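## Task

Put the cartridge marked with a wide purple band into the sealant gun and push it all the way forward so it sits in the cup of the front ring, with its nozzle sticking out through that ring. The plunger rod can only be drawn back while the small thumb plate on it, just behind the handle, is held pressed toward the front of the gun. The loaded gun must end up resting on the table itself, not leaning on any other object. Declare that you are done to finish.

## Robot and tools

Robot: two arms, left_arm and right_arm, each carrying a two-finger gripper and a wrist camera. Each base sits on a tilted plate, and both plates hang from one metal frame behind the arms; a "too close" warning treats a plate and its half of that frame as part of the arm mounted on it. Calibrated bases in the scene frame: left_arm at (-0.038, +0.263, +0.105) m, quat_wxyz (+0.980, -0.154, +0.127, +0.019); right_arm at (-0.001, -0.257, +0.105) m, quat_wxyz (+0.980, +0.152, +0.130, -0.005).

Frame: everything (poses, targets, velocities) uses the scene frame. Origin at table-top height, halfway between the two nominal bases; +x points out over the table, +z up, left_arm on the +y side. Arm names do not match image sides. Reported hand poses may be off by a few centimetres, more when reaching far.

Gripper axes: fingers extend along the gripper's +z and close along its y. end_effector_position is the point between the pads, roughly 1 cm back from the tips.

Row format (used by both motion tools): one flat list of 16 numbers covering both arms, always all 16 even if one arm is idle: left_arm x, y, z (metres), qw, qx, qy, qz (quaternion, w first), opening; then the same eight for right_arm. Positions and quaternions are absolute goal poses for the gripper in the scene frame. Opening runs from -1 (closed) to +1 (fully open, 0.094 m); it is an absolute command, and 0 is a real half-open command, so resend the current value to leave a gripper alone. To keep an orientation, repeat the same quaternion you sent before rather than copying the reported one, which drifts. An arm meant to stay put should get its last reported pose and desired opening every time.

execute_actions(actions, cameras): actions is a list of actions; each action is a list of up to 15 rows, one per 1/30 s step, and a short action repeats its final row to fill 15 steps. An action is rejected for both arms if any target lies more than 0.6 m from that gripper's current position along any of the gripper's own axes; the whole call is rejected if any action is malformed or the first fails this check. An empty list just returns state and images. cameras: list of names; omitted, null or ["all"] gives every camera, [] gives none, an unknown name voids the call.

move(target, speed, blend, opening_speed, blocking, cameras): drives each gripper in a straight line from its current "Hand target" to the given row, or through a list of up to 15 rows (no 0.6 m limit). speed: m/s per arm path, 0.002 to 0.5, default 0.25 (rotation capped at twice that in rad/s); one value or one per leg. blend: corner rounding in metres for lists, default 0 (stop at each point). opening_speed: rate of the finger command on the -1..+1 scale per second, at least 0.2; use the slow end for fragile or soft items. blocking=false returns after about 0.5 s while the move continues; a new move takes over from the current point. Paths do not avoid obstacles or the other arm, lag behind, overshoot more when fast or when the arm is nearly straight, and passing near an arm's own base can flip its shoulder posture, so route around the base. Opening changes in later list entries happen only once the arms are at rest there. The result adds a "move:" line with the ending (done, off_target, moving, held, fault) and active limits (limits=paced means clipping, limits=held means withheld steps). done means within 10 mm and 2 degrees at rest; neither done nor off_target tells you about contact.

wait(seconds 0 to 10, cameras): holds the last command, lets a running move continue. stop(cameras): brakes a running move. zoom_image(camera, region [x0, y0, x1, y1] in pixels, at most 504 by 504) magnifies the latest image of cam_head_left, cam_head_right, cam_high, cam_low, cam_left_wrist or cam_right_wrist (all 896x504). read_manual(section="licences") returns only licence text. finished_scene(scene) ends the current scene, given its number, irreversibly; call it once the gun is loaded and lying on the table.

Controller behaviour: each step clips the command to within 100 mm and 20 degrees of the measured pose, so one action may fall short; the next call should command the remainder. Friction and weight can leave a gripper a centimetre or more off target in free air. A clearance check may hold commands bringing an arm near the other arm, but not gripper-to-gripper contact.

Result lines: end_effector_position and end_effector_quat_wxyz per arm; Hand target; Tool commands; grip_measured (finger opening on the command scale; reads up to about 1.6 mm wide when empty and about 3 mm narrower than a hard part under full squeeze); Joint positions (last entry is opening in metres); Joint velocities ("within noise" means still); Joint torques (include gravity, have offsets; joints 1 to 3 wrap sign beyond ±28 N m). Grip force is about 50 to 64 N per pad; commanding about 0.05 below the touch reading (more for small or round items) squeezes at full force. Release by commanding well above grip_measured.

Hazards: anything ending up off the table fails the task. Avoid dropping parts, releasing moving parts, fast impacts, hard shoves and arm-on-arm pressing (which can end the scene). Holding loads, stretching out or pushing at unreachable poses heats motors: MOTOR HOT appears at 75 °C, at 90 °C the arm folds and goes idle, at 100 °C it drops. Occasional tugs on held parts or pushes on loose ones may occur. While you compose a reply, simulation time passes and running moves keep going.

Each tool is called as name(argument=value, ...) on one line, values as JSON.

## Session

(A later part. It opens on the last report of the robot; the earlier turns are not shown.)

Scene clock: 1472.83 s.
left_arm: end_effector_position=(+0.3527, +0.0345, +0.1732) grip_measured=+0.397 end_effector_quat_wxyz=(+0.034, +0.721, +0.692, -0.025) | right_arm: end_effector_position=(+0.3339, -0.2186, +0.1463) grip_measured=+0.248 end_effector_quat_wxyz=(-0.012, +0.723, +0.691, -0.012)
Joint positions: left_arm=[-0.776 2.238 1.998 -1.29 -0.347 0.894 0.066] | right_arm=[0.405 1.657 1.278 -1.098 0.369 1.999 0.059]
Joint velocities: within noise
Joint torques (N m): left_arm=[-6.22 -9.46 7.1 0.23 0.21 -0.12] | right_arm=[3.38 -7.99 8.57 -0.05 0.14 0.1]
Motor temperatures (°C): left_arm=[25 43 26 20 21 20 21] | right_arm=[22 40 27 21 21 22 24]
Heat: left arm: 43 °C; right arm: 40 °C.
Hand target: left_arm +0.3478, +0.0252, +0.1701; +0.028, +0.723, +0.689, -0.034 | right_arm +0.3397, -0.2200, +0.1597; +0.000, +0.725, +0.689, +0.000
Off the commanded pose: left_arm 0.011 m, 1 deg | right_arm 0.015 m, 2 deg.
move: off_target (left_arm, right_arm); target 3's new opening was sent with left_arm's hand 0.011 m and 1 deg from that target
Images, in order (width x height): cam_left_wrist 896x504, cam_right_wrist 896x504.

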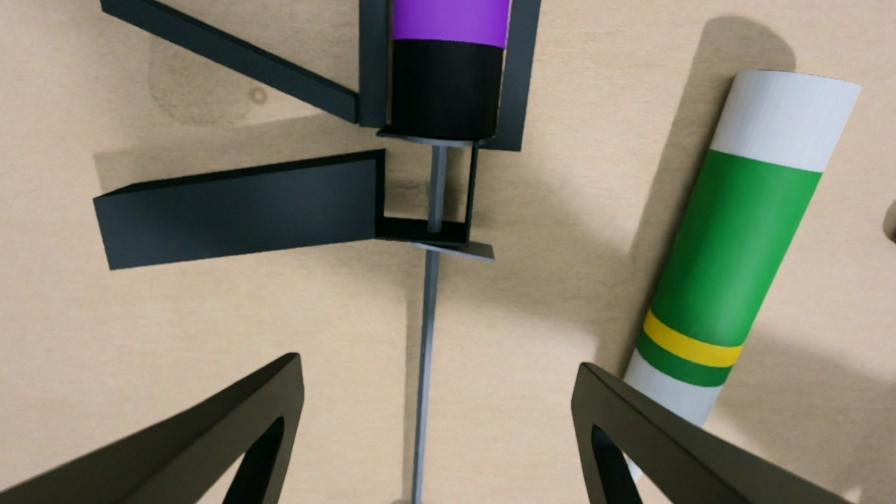

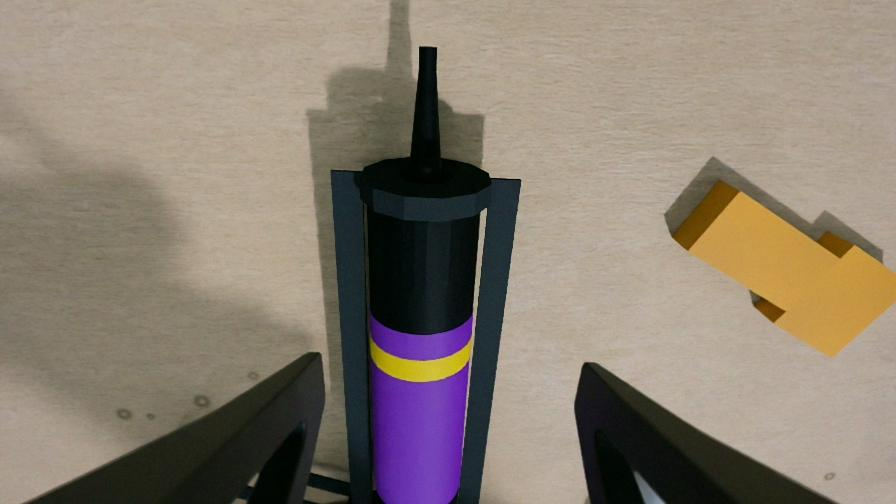

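move(target=[[0.3200,0.1500,0.2000,0.0280,0.7230,0.6890,-0.0340,0.4,0.3300,-0.3500,0.2200,0,0.7248,0.689,0,0.25]], speed=[0.2], cameras=["cam_high","cam_head_left","cam_head_right","cam_low"])

zoom_image(camera="cam_high", region=[410, 190, 590, 290])

zoom_image(camera="cam_head_left", region=[350, 120, 530, 220])

zoom_image(camera="cam_head_right", region=[350, 120, 530, 220])

Scene clock: 1497.80 s.
left_arm: end_effector_position=(+0.3249, +0.1483, +0.1994) grip_measured=+0.398 end_effector_quat_wxyz=(+0.028, +0.720, +0.693, -0.025) | right_arm: end_effector_position=(+0.3282, -0.3473, +0.2095) grip_measured=+0.248 end_effector_quat_wxyz=(-0.005, +0.725, +0.689, -0.009)
Joint positions: left_arm=[-0.634 1.841 1.621 -1.272 -0.34 1.038 0.066] | right_arm=[0.06 1.442 1.439 -1.336 0.323 1.637 0.059]
Joint velocities: within noise
Joint torques (N m): left_arm=[-3.47 -10.51 3.89 0.3 0.23 0.13] | right_arm=[1.36 -7.01 8.98 -0.05 -0.07 -0.1]
Motor temperatures (°C): left_arm=[26 40 27 20 21 20 20] | right_arm=[22 40 27 21 21 22 24]
Heat: left arm: 40 °C; right arm: 40 °C.
Hand target: left_arm +0.3200, +0.1499, +0.2001; +0.028, +0.723, +0.689, -0.034 | right_arm +0.3299, -0.3501, +0.2199; +0.000, +0.725, +0.689, +0.000
Off the commanded pose: left_arm 0.005 m, 1 deg | right_arm 0.011 m, 1 deg.
move: off_target (right_arm)
Images, in order (width x height): cam_head_left 896x504, cam_head_right 896x504, cam_high 896x504, cam_low 896x504.

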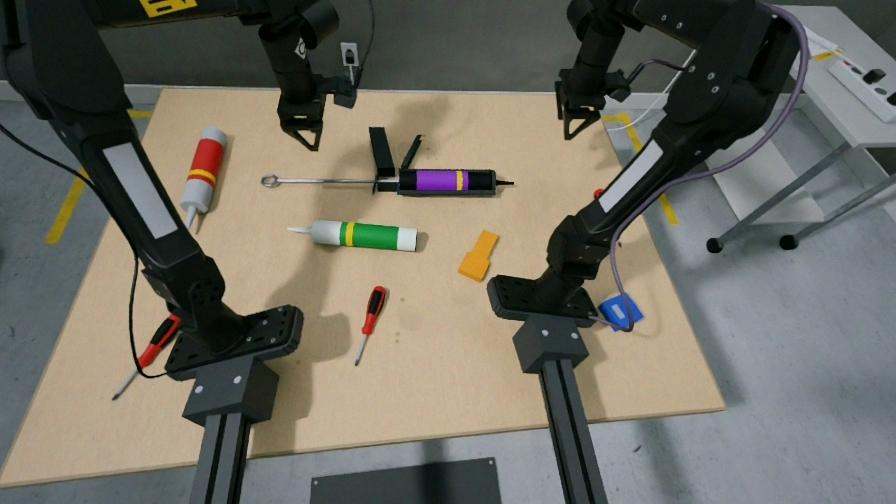

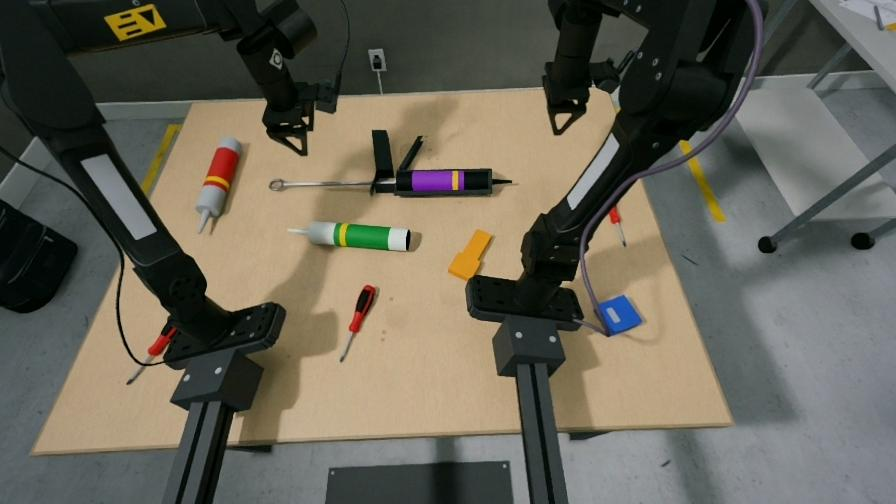

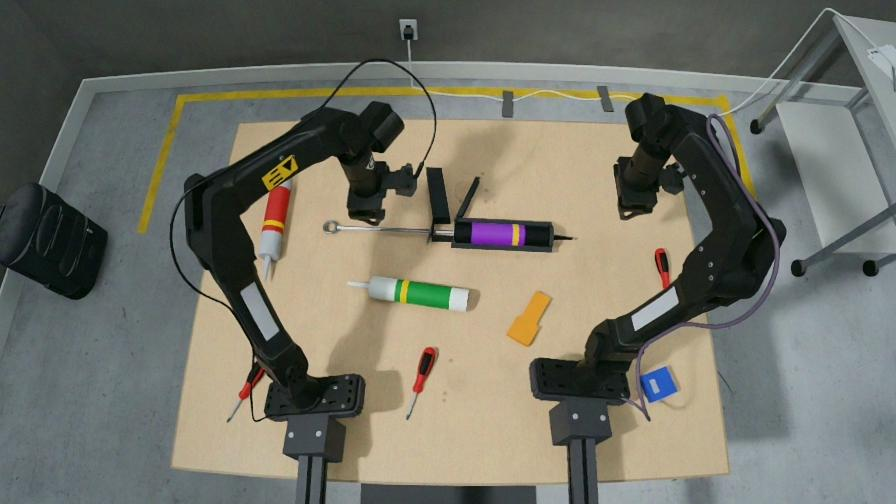

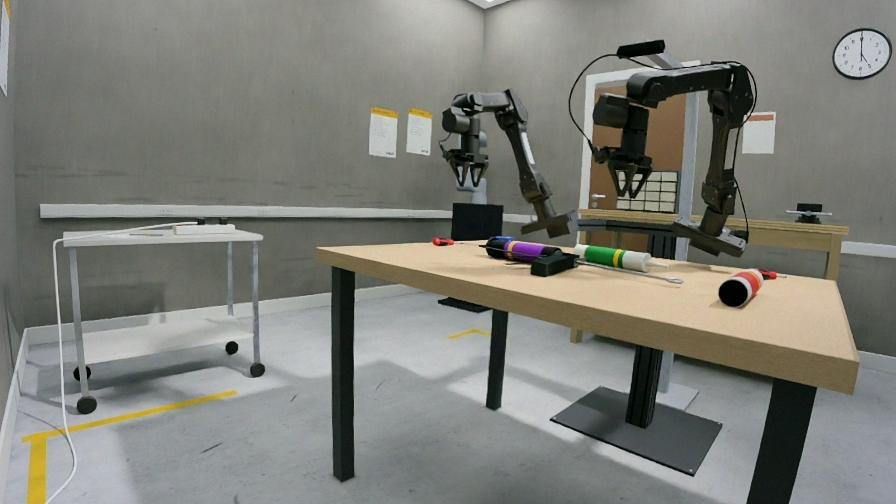

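Scaled by 2.800 from the camera's 896x504 image, which has a finer 1280x720 frame.

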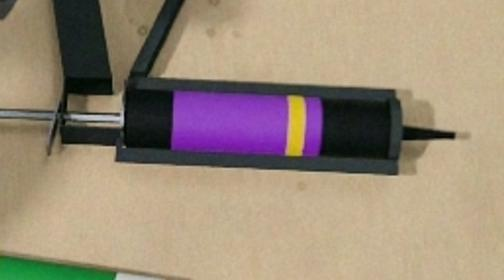

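Scaled by 2.800 from the camera's 896x504 image, which has a finer 1280x720 frame.

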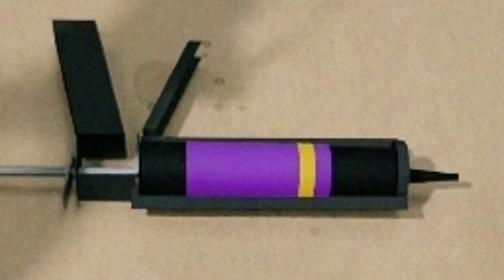

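Scaled by 2.800 from the camera's 896x504 image, which has a finer 1280x720 frame.

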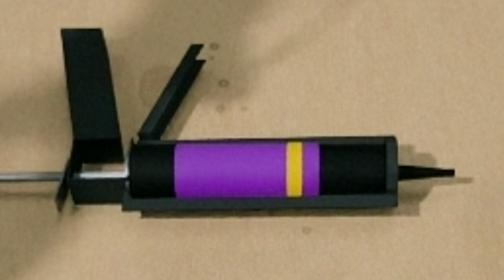

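zoom_image(camera="cam_high", region=[330, 250, 510, 350])

zoom_image(camera="cam_head_left", region=[270, 180, 450, 280])

zoom_image(camera="cam_high", region=[540, 220, 600, 260])

zoom_image(camera="cam_high", region=[430, 210, 490, 260])

Scaled by 2.800 from the camera's 896x504 image, which has a finer 1280x720 frame.

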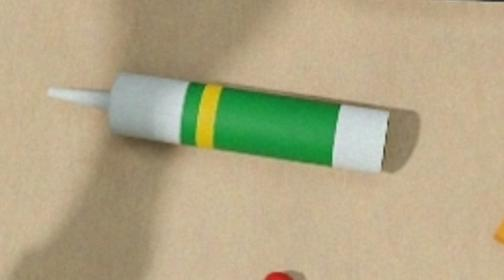

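Scaled by 2.800 from the camera's 896x504 image, which has a finer 1280x720 frame.

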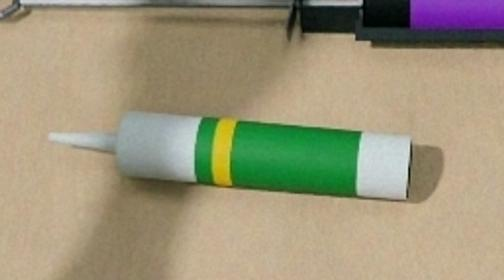

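Scaled by 8.400 from the camera's 896x504 image, which has a finer 1280x720 frame.

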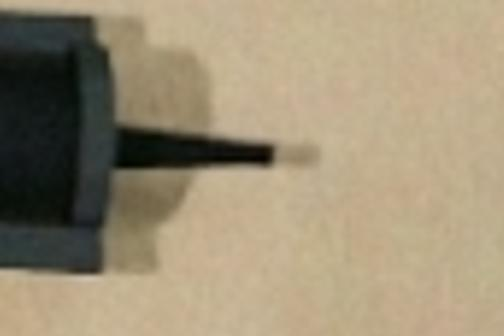

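Scaled by 8.400 from the camera's 896x504 image, which has a finer 1280x720 frame.

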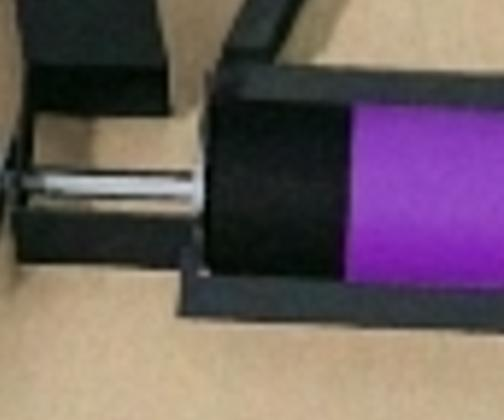

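move(target=[[0.3200,0.1500,0.2000,0.0280,0.7230,0.6890,-0.0340,0.4,0.3230,-0.3450,0.1402,-0.2144,0.6992,0.6407,0.2339,0.3]], speed=[0.2], cameras=["cam_right_wrist"])

zoom_image(camera="cam_right_wrist", region=[380, 120, 540, 280])

Scene clock: 1601.73 s.
left_arm: end_effector_position=(+0.3248, +0.1482, +0.1995) grip_measured=+0.398 end_effector_quat_wxyz=(+0.028, +0.721, +0.692, -0.025) | right_arm: end_effector_position=(+0.3241, -0.3488, +0.1454) grip_measured=+0.298 end_effector_quat_wxyz=(-0.206, +0.702, +0.642, +0.229)
Joint positions: left_arm=[-0.634 1.841 1.621 -1.272 -0.34 1.039 0.066] | right_arm=[-0.435 1.553 1.296 -1.182 -0.417 1.152 0.061]
Joint velocities: within noise
Joint torques (N m): left_arm=[-3.47 -10.47 3.89 0.29 0.23 0.12] | right_arm=[0.84 -6.31 4.26 -0.1 -0.51 -0.07]
Motor temperatures (°C): left_arm=[25 40 26 20 21 20 19] | right_arm=[22 39 30 21 21 22 24]
Heat: left arm: 40 °C; right arm: 39 °C.
Hand target: left_arm +0.3200, +0.1499, +0.2001; +0.028, +0.723, +0.689, -0.034 | right_arm +0.3228, -0.3450, +0.1403; -0.214, +0.699, +0.641, +0.234
Off the commanded pose: left_arm 0.005 m, 1 deg | right_arm 0.007 m, 1 deg.
move: done
Images, in order (width x height): cam_right_wrist 896x504.

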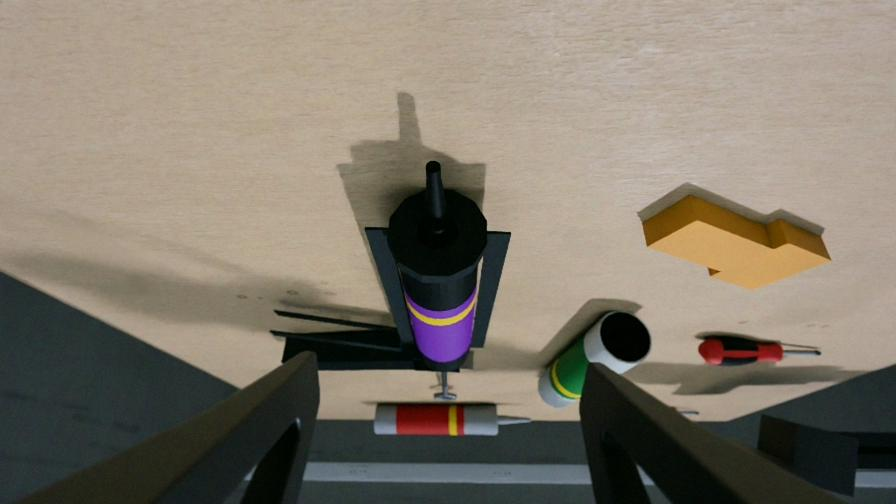

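Scaled by 3.150 from the camera's 896x504 image, which has a finer 1280x720 frame.

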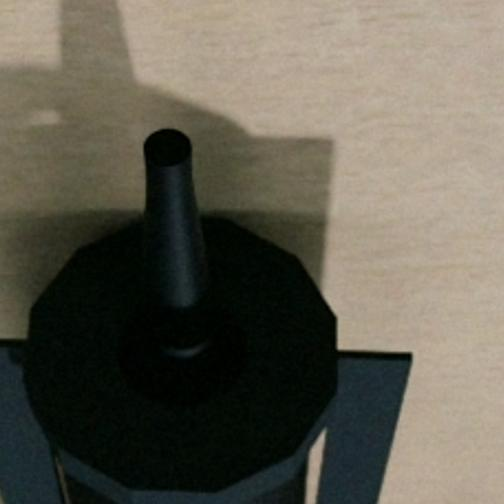

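move(target=[[0.3700,0.2350,0.0900,0.0000,0.7230,0.6900,0.0000,0.0,0.3300,-0.3000,0.2000,0,0.7163,0.6978,0,0.25],[0.3700,0.2380,0.0500,0.0000,0.7230,0.6900,0.0000,0.0,0.3360,-0.1760,0.1100,0,0.7163,0.6978,0,0.25],[0.3660,0.2370,0.0150,0.0000,0.7230,0.6900,0.0000,0.0,0.3360,-0.1770,0.0600,0,0.7163,0.6978,0,0.25]], speed=[0.2,0.12,0.06], cameras=["cam_right_wrist","cam_left_wrist"])

Scene clock: 1643.50 s.
left_arm: end_effector_position=(+0.3752, +0.2379, +0.0280) grip_measured=+0.002 end_effector_quat_wxyz=(+0.012, +0.718, +0.696, +0.013) | right_arm: end_effector_position=(+0.3412, -0.1752, +0.0671) grip_measured=+0.252 end_effector_quat_wxyz=(-0.002, +0.721, +0.693, +0.011)
Joint positions: left_arm=[-0.231 2.008 1.341 -0.672 -0.362 1.458 0.047] | right_arm=[0.423 1.833 1.13 -0.728 0.374 1.992 0.059]
Joint velocities: within noise
Joint torques (N m): left_arm=[-3.07 -8.79 3.32 0.35 0.1 0.11] | right_arm=[2.59 -6 3.78 0.47 0.1 -0.08]
Motor temperatures (°C): left_arm=[25 39 25 20 21 20 19] | right_arm=[22 37 27 21 21 22 23]
Heat: left arm: 39 °C; right arm: 37 °C.
Hand target: left_arm +0.3657, +0.2370, +0.0154; +0.000, +0.723, +0.690, +0.000 | right_arm +0.3359, -0.1771, +0.0602; +0.000, +0.716, +0.698, +0.000
Off the commanded pose: left_arm 0.016 m, 2 deg | right_arm 0.009 m, 2 deg.
move: off_target (left_arm)
Images, in order (width x height): cam_left_wrist 896x504, cam_right_wrist 896x504.

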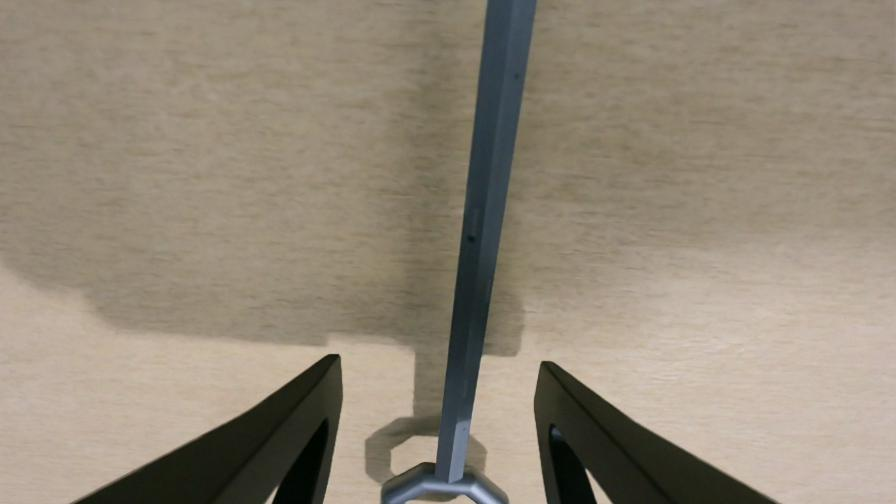

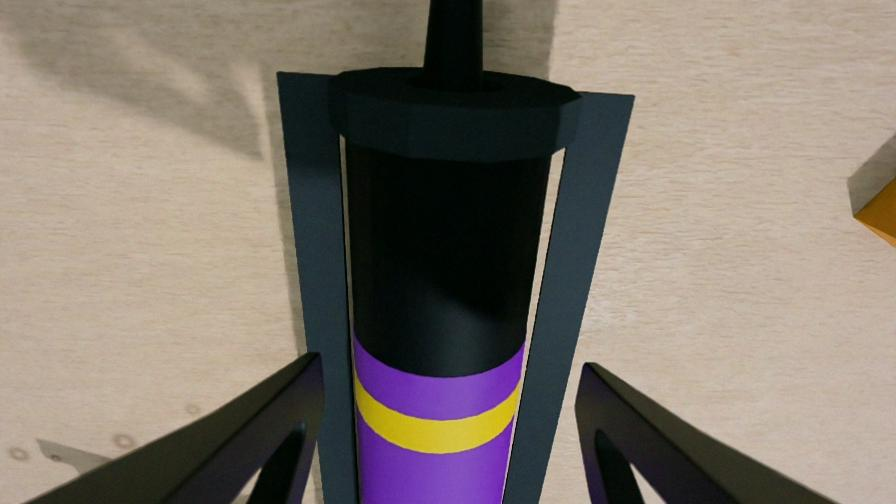

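move(target=[[0.3660,0.2370,0.0110,0.0000,0.7230,0.6900,0.0000,0.0,0.3350,-0.1770,0.0270,0,0.7163,0.6978,0,0.25]], speed=[0.05], cameras=["cam_right_wrist"])

move(target=[[0.3660,0.2370,0.0110,0.0000,0.7230,0.6900,0.0000,-1,0.3350,-0.1770,0.0270,0,0.7163,0.6978,0,-0.3]], speed=[0.05], opening_speed=0.5, cameras=["cam_right_wrist","cam_left_wrist"])

Scene clock: 1654.33 s.
left_arm: end_effector_position=(+0.3769, +0.2382, +0.0254) grip_measured=+0.002 end_effector_quat_wxyz=(+0.013, +0.718, +0.696, +0.015) | right_arm: end_effector_position=(+0.3399, -0.1765, +0.0381) grip_measured=+0.252 end_effector_quat_wxyz=(-0.001, +0.719, +0.695, +0.007)
Joint positions: left_arm=[-0.227 2.015 1.341 -0.66 -0.362 1.462 0.047] | right_arm=[0.39 1.892 1.087 -0.62 0.374 1.954 0.059]
Joint velocities: within noise
Joint torques (N m): left_arm=[-3.06 -8.72 3.03 0.35 0.1 0.12] | right_arm=[2.37 -5.45 2.95 0.64 0.06 -0.04]
Motor temperatures (°C): left_arm=[25 38 25 20 21 20 19] | right_arm=[22 37 27 21 21 22 23]
Heat: left arm: 38 °C; right arm: 37 °C.
Hand target: left_arm +0.3656, +0.2371, +0.0116; +0.000, +0.723, +0.690, +0.000 | right_arm +0.3348, -0.1772, +0.0275; +0.000, +0.716, +0.698, +0.000
Off the commanded pose: left_arm 0.018 m, 2 deg | right_arm 0.012 m, 1 deg.
move: off_target (left_arm, right_arm)
Images, in order (width x height): cam_right_wrist 896x504.

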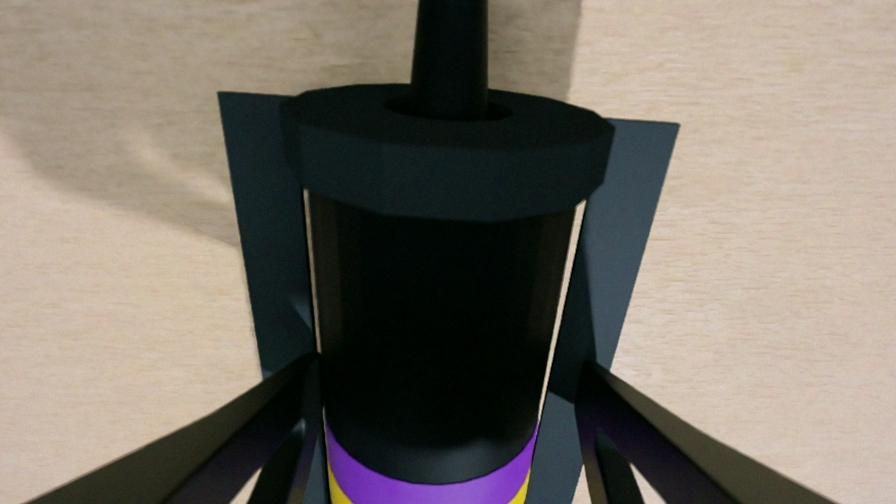

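Scene clock: 1656.53 s.
left_arm: end_effector_position=(+0.3712, +0.2386, +0.0240) grip_measured=-0.876 end_effector_quat_wxyz=(+0.006, +0.724, +0.690, +0.009) | right_arm: end_effector_position=(+0.3418, -0.1758, +0.0381) grip_measured=-0.018 end_effector_quat_wxyz=(+0.001, +0.720, +0.693, +0.011)
Joint positions: left_arm=[-0.227 2.015 1.334 -0.673 -0.362 1.473 0.006] | right_arm=[0.39 1.892 1.087 -0.611 0.373 1.954 0.046]
Joint velocities: within noise
Joint torques (N m): left_arm=[-3.06 -8.64 3.49 0.46 0.11 0.01] | right_arm=[2.37 -5.5 2.91 0.56 0.06 -0.06]
Motor temperatures (°C): left_arm=[25 38 25 20 21 20 19] | right_arm=[22 37 27 21 21 22 23]
Heat: left arm: 38 °C; right arm: 37 °C.
Hand target: left_arm +0.3657, +0.2371, +0.0114; +0.000, +0.723, +0.690, +0.000 | right_arm +0.3348, -0.1772, +0.0275; +0.000, +0.716, +0.698, +0.000
Off the commanded pose: left_arm 0.014 m, 1 deg | right_arm 0.013 m, 1 deg.
move: off_target (left_arm, right_arm)
Images, in order (width x height): cam_left_wrist 896x504, cam_right_wrist 896x504.

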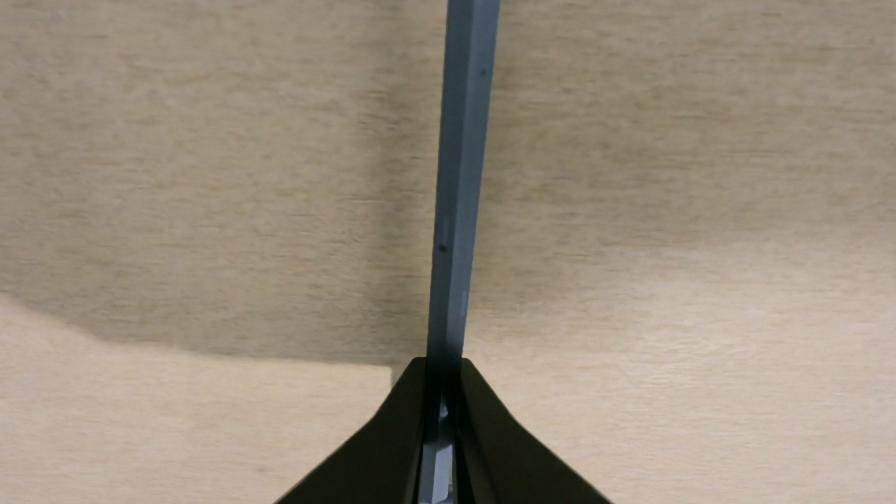

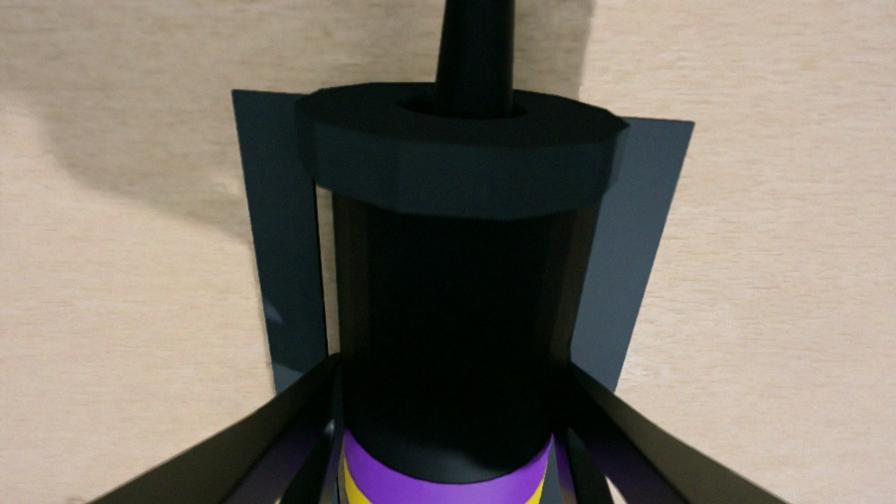

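move(target=[[0.3660,0.2450,0.0110,0.0000,0.7230,0.6900,0.0000,-1,0.3370,-0.1770,0.0450,0,0.7163,0.6978,0,-0.3]], speed=[0.05], cameras=["cam_right_wrist"])

Scene clock: 1667.43 s.
left_arm: end_effector_position=(+0.3730, +0.2393, +0.0229) grip_measured=-0.877 end_effector_quat_wxyz=(+0.012, +0.727, +0.686, +0.006) | right_arm: end_effector_position=(+0.3402, -0.1758, +0.0386) grip_measured=-0.019 end_effector_quat_wxyz=(-0.001, +0.723, +0.690, +0.009)
Joint positions: left_arm=[-0.219 2.015 1.334 -0.664 -0.348 1.494 0.006] | right_arm=[0.392 1.891 1.087 -0.618 0.373 1.967 0.046]
Joint velocities: within noise
Joint torques (N m): left_arm=[-2.07 -9.51 3.07 0.39 0.02 0] | right_arm=[3.59 -8.09 5.72 -0.21 0.08 0]
Motor temperatures (°C): left_arm=[25 37 25 20 21 20 20] | right_arm=[22 37 27 21 21 22 24]
Heat: left arm: 37 °C; right arm: 37 °C.
Hand target: left_arm +0.3657, +0.2450, +0.0114; +0.000, +0.723, +0.690, +0.000 | right_arm +0.3371, -0.1770, +0.0448; +0.000, +0.716, +0.698, +0.000
Off the commanded pose: left_arm 0.015 m, 2 deg | right_arm 0.007 m, 2 deg.
move: off_target (left_arm)
Images, in order (width x height): cam_right_wrist 896x504.

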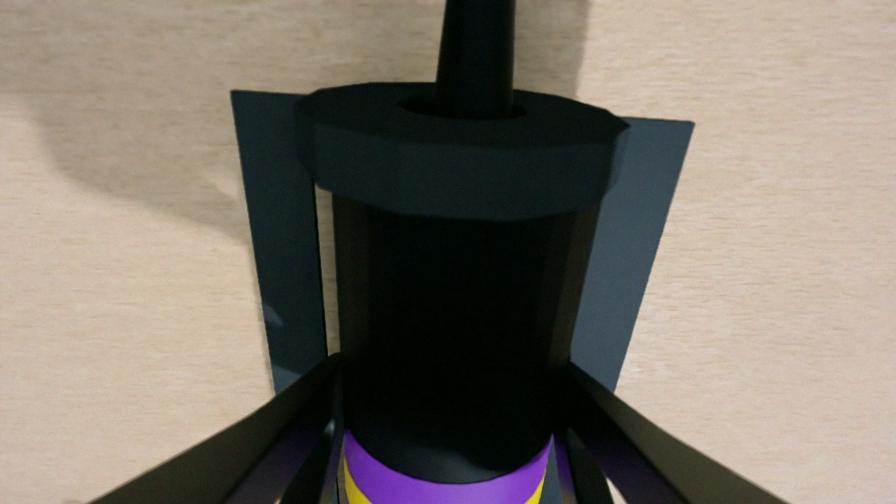

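Push with lift and wiggles.

move(target=[[0.3660,0.2470,0.0110,0.0000,0.7230,0.6900,0.0000,-1,0.3400,-0.1830,0.0490,0,0.7163,0.6978,0,-0.3],[0.3660,0.2480,0.0110,0.0000,0.7230,0.6900,0.0000,-1,0.3420,-0.1880,0.0490,0,0.7163,0.6978,0,-0.3],[0.3660,0.2480,0.0110,0.0000,0.7230,0.6900,0.0000,-1,0.3390,-0.1920,0.0490,0,0.7163,0.6978,0,-0.3]], speed=[0.04], cameras=["cam_right_wrist","cam_left_wrist"])

speed must be one number or one for each of the 3 targets, got a list of 1; nothing of the call was run

move(target=[[0.3660,0.2470,0.0110,0.0000,0.7230,0.6900,0.0000,-1,0.3400,-0.1830,0.0490,0,0.7163,0.6978,0,-0.3],[0.3660,0.2480,0.0110,0.0000,0.7230,0.6900,0.0000,-1,0.3420,-0.1880,0.0490,0,0.7163,0.6978,0,-0.3],[0.3660,0.2480,0.0110,0.0000,0.7230,0.6900,0.0000,-1,0.3390,-0.1920,0.0490,0,0.7163,0.6978,0,-0.3]], speed=0.04, cameras=["cam_right_wrist","cam_left_wrist"])

Scene clock: 1679.03 s.
left_arm: end_effector_position=(+0.3726, +0.2395, +0.0212) grip_measured=-0.877 end_effector_quat_wxyz=(+0.016, +0.727, +0.687, +0.002) | right_arm: end_effector_position=(+0.3405, -0.1772, +0.0402) grip_measured=-0.019 end_effector_quat_wxyz=(-0.013, +0.721, +0.692, +0.015)
Joint positions: left_arm=[-0.211 2.015 1.33 -0.657 -0.334 1.5 0.006] | right_arm=[0.376 1.879 1.087 -0.623 0.344 1.944 0.046]
Joint velocities: within noise
Joint torques (N m): left_arm=[-2.1 -9.83 3.18 0.35 -0.1 0.02] | right_arm=[1.99 -9.87 5 -0.26 0.31 -0.18]
Motor temperatures (°C): left_arm=[24 37 25 20 21 20 21] | right_arm=[22 38 27 21 21 22 25]
Heat: left arm: 37 °C; right arm: 38 °C.
Hand target: left_arm +0.3657, +0.2479, +0.0113; +0.000, +0.723, +0.690, +0.000 | right_arm +0.3391, -0.1915, +0.0484; +0.000, +0.716, +0.698, +0.000
Off the commanded pose: left_arm 0.015 m, 2 deg | right_arm 0.017 m, 2 deg.
move: off_target (left_arm, right_arm)
Images, in order (width x height): cam_left_wrist 896x504, cam_right_wrist 896x504.

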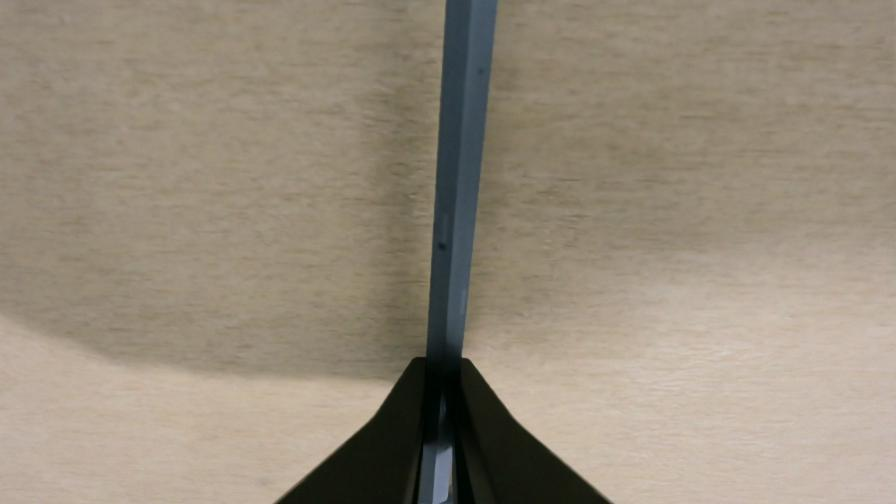

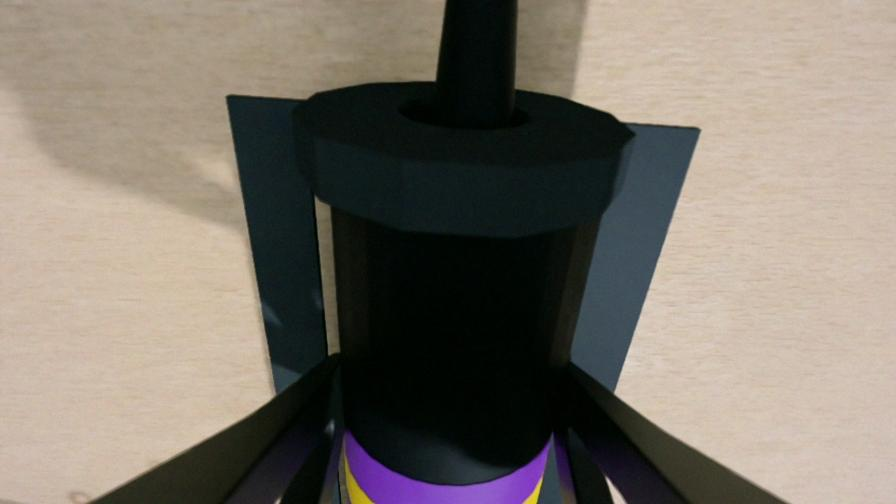

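move(target=[[0.3660,0.2500,0.0110,0.0000,0.7230,0.6900,0.0000,-1,0.3420,-0.1950,0.0450,0,0.7163,0.6978,0,-0.3],[0.3660,0.2500,0.0110,0.0000,0.7230,0.6900,0.0000,-1,0.3380,-0.1960,0.0450,0,0.7163,0.6978,0,-0.3],[0.3660,0.2500,0.0110,0.0000,0.7230,0.6900,0.0000,-1,0.3420,-0.1980,0.0400,0,0.7163,0.6978,0,-0.3],[0.3660,0.2500,0.0110,0.0000,0.7230,0.6900,0.0000,-1,0.3380,-0.1990,0.0420,0,0.7163,0.6978,0,-0.3]], speed=0.04, cameras=["cam_right_wrist","cam_left_wrist"])

Scene clock: 1694.67 s.
left_arm: end_effector_position=(+0.3725, +0.2396, +0.0210) grip_measured=-0.877 end_effector_quat_wxyz=(+0.017, +0.727, +0.686, +0.000) | right_arm: end_effector_position=(+0.3424, -0.1777, +0.0391) grip_measured=-0.019 end_effector_quat_wxyz=(-0.024, +0.718, +0.695, +0.023)
Joint positions: left_arm=[-0.209 2.015 1.33 -0.657 -0.33 1.503 0.006] | right_arm=[0.357 1.876 1.087 -0.614 0.313 1.914 0.046]
Joint velocities: within noise
Joint torques (N m): left_arm=[-1.84 -10.03 3.1 0.35 -0.12 0.03] | right_arm=[1.37 -9.66 3.07 -0.01 0.64 -0.12]
Motor temperatures (°C): left_arm=[24 37 25 20 21 20 21] | right_arm=[22 39 27 21 21 22 25]
Heat: left arm: 37 °C; right arm: 39 °C.
Hand target: left_arm +0.3657, +0.2498, +0.0114; +0.000, +0.724, +0.690, +0.000 | right_arm +0.3381, -0.1981, +0.0417; -0.001, +0.716, +0.698, +0.000
Off the commanded pose: left_arm 0.016 m, 2 deg | right_arm 0.022 m, 4 deg.
move: off_target (left_arm, right_arm)
Images, in order (width x height): cam_left_wrist 896x504, cam_right_wrist 896x504.

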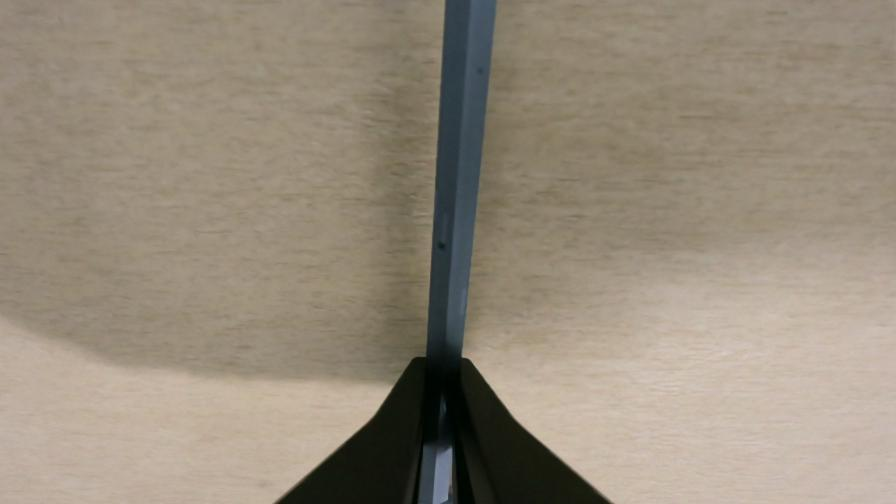

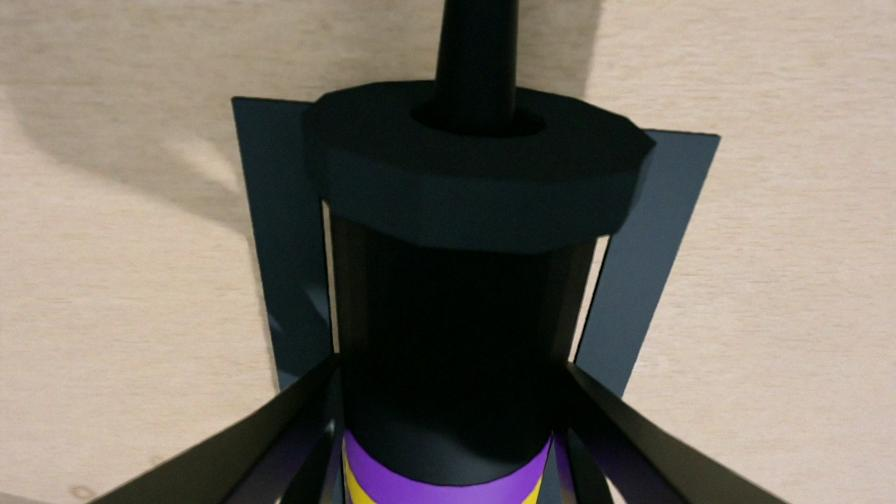

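move(target=[[0.3660,0.2520,0.0110,0.0000,0.7230,0.6900,0.0000,-1,0.3380,-0.2040,0.0480,0,0.7163,0.6978,0,-0.35],[0.3660,0.2530,0.0110,0.0000,0.7230,0.6900,0.0000,-1,0.3420,-0.2060,0.0440,0,0.7163,0.6978,0,-0.35],[0.3660,0.2530,0.0110,0.0000,0.7230,0.6900,0.0000,-1,0.3390,-0.2080,0.0400,0,0.7163,0.6978,0,-0.35]], speed=0.04, cameras=["cam_right_wrist"])

Scene clock: 1714.87 s.
left_arm: end_effector_position=(+0.3711, +0.2387, +0.0196) grip_measured=-0.877 end_effector_quat_wxyz=(+0.020, +0.727, +0.687, -0.006) | right_arm: end_effector_position=(+0.3436, -0.1792, +0.0398) grip_measured=-0.019 end_effector_quat_wxyz=(-0.035, +0.715, +0.697, +0.034)
Joint positions: left_arm=[-0.205 2.015 1.325 -0.654 -0.316 1.505 0.006] | right_arm=[0.337 1.863 1.081 -0.606 0.28 1.884 0.046]
Joint velocities: within noise
Joint torques (N m): left_arm=[-1.58 -10.28 3.3 0.32 -0.24 0.1] | right_arm=[0.85 -9.5 2.84 0 0.87 -0.12]
Motor temperatures (°C): left_arm=[24 37 25 20 21 20 21] | right_arm=[22 42 26 21 21 22 25]
Heat: left arm: 37 °C; right arm: 42 °C.
Hand target: left_arm +0.3657, +0.2527, +0.0114; +0.000, +0.723, +0.690, +0.000 | right_arm +0.3389, -0.2066, +0.0400; -0.002, +0.716, +0.698, +0.000
Off the commanded pose: left_arm 0.017 m, 2 deg | right_arm 0.029 m, 6 deg.
move: off_target (left_arm, right_arm)
Images, in order (width x height): cam_right_wrist 896x504.

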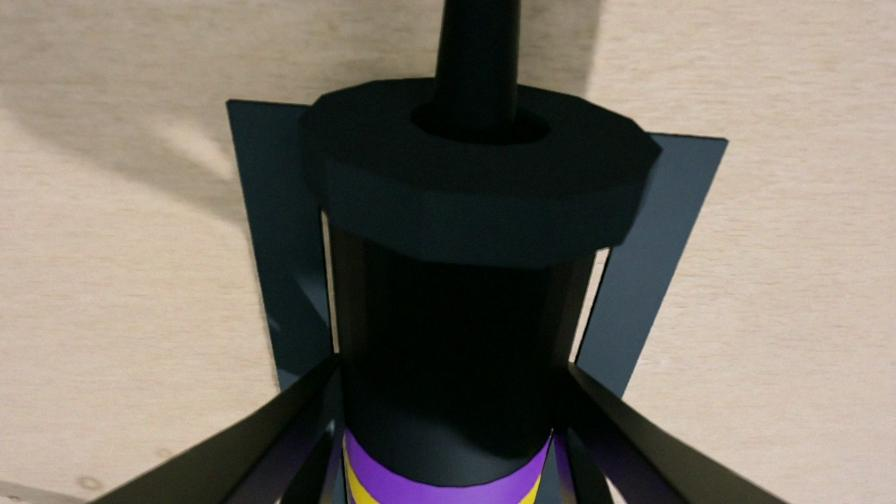

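move(target=[[0.3660,0.2500,0.0110,0.0000,0.7230,0.6900,0.0000,-1,0.3390,-0.1850,0.0350,0,0.7163,0.6978,0,-0.3],[0.3660,0.2500,0.0110,0.0000,0.7230,0.6900,0.0000,-1,0.3370,-0.1790,0.0350,0,0.7163,0.6978,0,0.25],[0.3660,0.2500,0.0110,0.0000,0.7230,0.6900,0.0000,-1,0.3340,-0.2250,0.1700,0,0.7163,0.6978,0,0.25]], speed=0.08, cameras=["cam_right_wrist"])

zoom_image(camera="cam_right_wrist", region=[350, 30, 530, 360])

Scene clock: 1731.77 s.
left_arm: end_effector_position=(+0.3724, +0.2390, +0.0196) grip_measured=-0.877 end_effector_quat_wxyz=(+0.021, +0.727, +0.686, -0.003) | right_arm: end_effector_position=(+0.3286, -0.2233, +0.1568) grip_measured=+0.248 end_effector_quat_wxyz=(-0.012, +0.714, +0.700, -0.011)
Joint positions: left_arm=[-0.205 2.015 1.325 -0.649 -0.319 1.509 0.006] | right_arm=[0.411 1.622 1.279 -1.134 0.37 1.979 0.059]
Joint velocities: within noise
Joint torques (N m): left_arm=[-2.21 -10.02 3.43 0.28 -0.24 -0.02] | right_arm=[3.28 -7.69 8.62 -0.05 0.13 0.1]
Motor temperatures (°C): left_arm=[24 37 25 20 21 20 21] | right_arm=[22 41 27 21 21 22 25]
Heat: left arm: 37 °C; right arm: 41 °C.
Hand target: left_arm +0.3658, +0.2498, +0.0113; +0.000, +0.724, +0.690, +0.000 | right_arm +0.3339, -0.2250, +0.1698; +0.000, +0.716, +0.698, +0.001
Off the commanded pose: left_arm 0.015 m, 2 deg | right_arm 0.014 m, 2 deg.
move: off_target (left_arm, right_arm)
Images, in order (width x height): cam_right_wrist 896x504.

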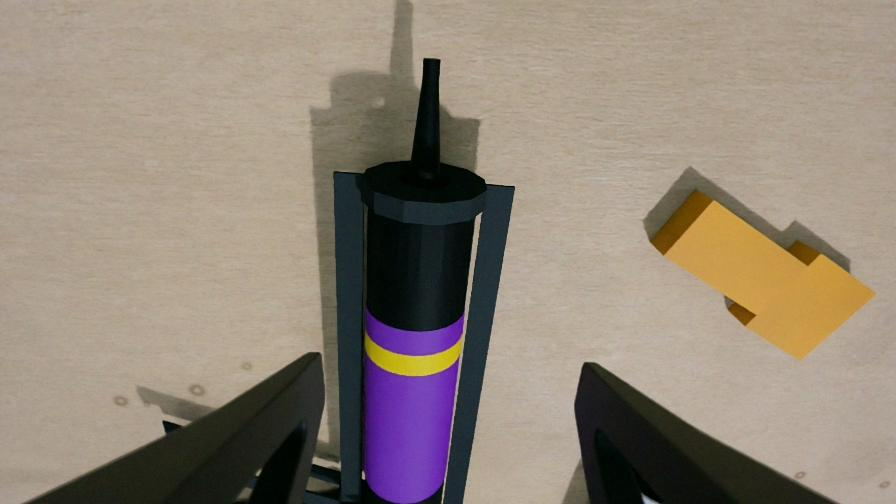

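Scaled by 1.527 from the camera's 896x504 image, which has a finer 1280x720 frame.

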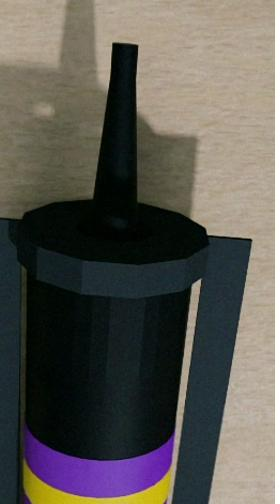

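move(target=[[0.3700,0.2400,0.0150,0.0000,0.7230,0.6900,0.0000,0.0,0.3340,-0.2250,0.1700,0,0.7163,0.6978,0,0.25],[0.3600,0.2350,0.0800,0.0000,0.7230,0.6900,0.0000,0.0,0.3340,-0.2250,0.1700,0,0.7163,0.6978,0,0.25],[0.2350,0.2300,0.1600,0.0,0.7230,0.6900,0.0,0.0,0.3340,-0.2250,0.1700,0,0.7163,0.6978,0,0.25]], speed=[0.05,0.08,0.15], cameras=["cam_right_wrist","cam_left_wrist"])

Scene clock: 1754.03 s.
left_arm: end_effector_position=(+0.2426, +0.2293, +0.1592) grip_measured=-0.002 end_effector_quat_wxyz=(+0.005, +0.721, +0.693, -0.001) | right_arm: end_effector_position=(+0.3283, -0.2234, +0.1568) grip_measured=+0.248 end_effector_quat_wxyz=(-0.012, +0.714, +0.700, -0.011)
Joint positions: left_arm=[-0.526 1.449 1.056 -1.09 -0.39 1.142 0.047] | right_arm=[0.411 1.622 1.279 -1.135 0.37 1.979 0.059]
Joint velocities: within noise
Joint torques (N m): left_arm=[-3.7 -6.99 3.73 0.13 -0.04 -0.11] | right_arm=[3.29 -7.68 8.61 -0.05 0.14 0.09]
Motor temperatures (°C): left_arm=[24 37 25 20 21 20 21] | right_arm=[22 41 27 21 21 22 24]
Heat: left arm: 37 °C; right arm: 41 °C.
Hand target: left_arm +0.2351, +0.2301, +0.1598; +0.000, +0.724, +0.690, +0.000 | right_arm +0.3338, -0.2250, +0.1698; +0.000, +0.716, +0.698, +0.000
Off the commanded pose: left_arm 0.008 m, 1 deg | right_arm 0.014 m, 2 deg.
move: off_target (right_arm)
Images, in order (width x height): cam_left_wrist 896x504, cam_right_wrist 896x504.

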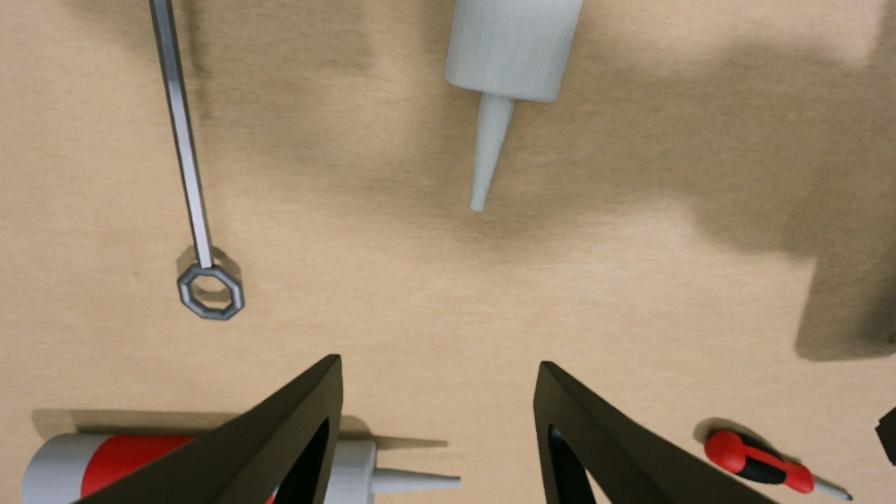

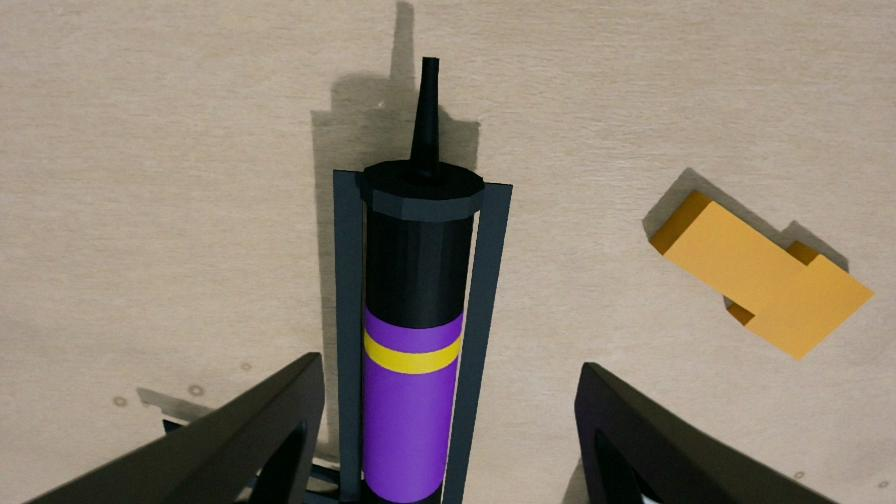

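move(target=[[0.2350,0.1500,0.1600,0.0,0.7230,0.6900,0.0,0.0,0.3340,-0.2250,0.1700,0,0.7163,0.6978,0,0.25]], speed=0.15, cameras=["cam_left_wrist"])

zoom_image(camera="cam_left_wrist", region=[380, 0, 640, 504])

Scene clock: 1760.13 s.
left_arm: end_effector_position=(+0.2319, +0.1553, +0.1570) grip_measured=-0.002 end_effector_quat_wxyz=(-0.003, +0.724, +0.690, -0.002) | right_arm: end_effector_position=(+0.3283, -0.2234, +0.1568) grip_measured=+0.248 end_effector_quat_wxyz=(-0.012, +0.715, +0.699, -0.011)
Joint positions: left_arm=[-0.759 1.642 1.134 -1.091 -0.398 0.89 0.047] | right_arm=[0.411 1.622 1.279 -1.135 0.37 1.98 0.059]
Joint velocities: within noise
Joint torques (N m): left_arm=[-4.15 -5.33 6.78 0.17 -0.01 -0.11] | right_arm=[3.28 -7.69 8.61 -0.05 0.14 0.1]
Motor temperatures (°C): left_arm=[24 36 25 20 21 20 21] | right_arm=[22 41 27 21 21 22 24]
Heat: left arm: 36 °C; right arm: 41 °C.
Hand target: left_arm +0.2350, +0.1501, +0.1600; +0.000, +0.723, +0.690, +0.000 | right_arm +0.3338, -0.2250, +0.1698; +0.000, +0.716, +0.698, +0.000
Off the commanded pose: left_arm 0.007 m, 0 deg | right_arm 0.014 m, 2 deg.
move: off_target (right_arm)
Images, in order (width x height): cam_left_wrist 896x504.

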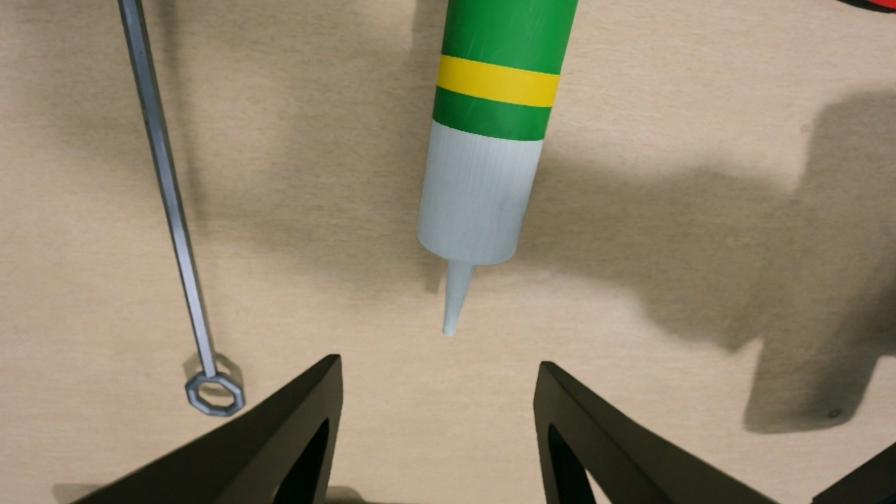

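Scaled by 1.000.

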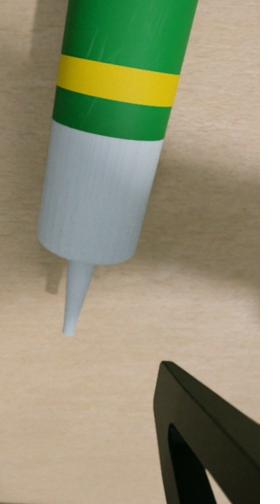

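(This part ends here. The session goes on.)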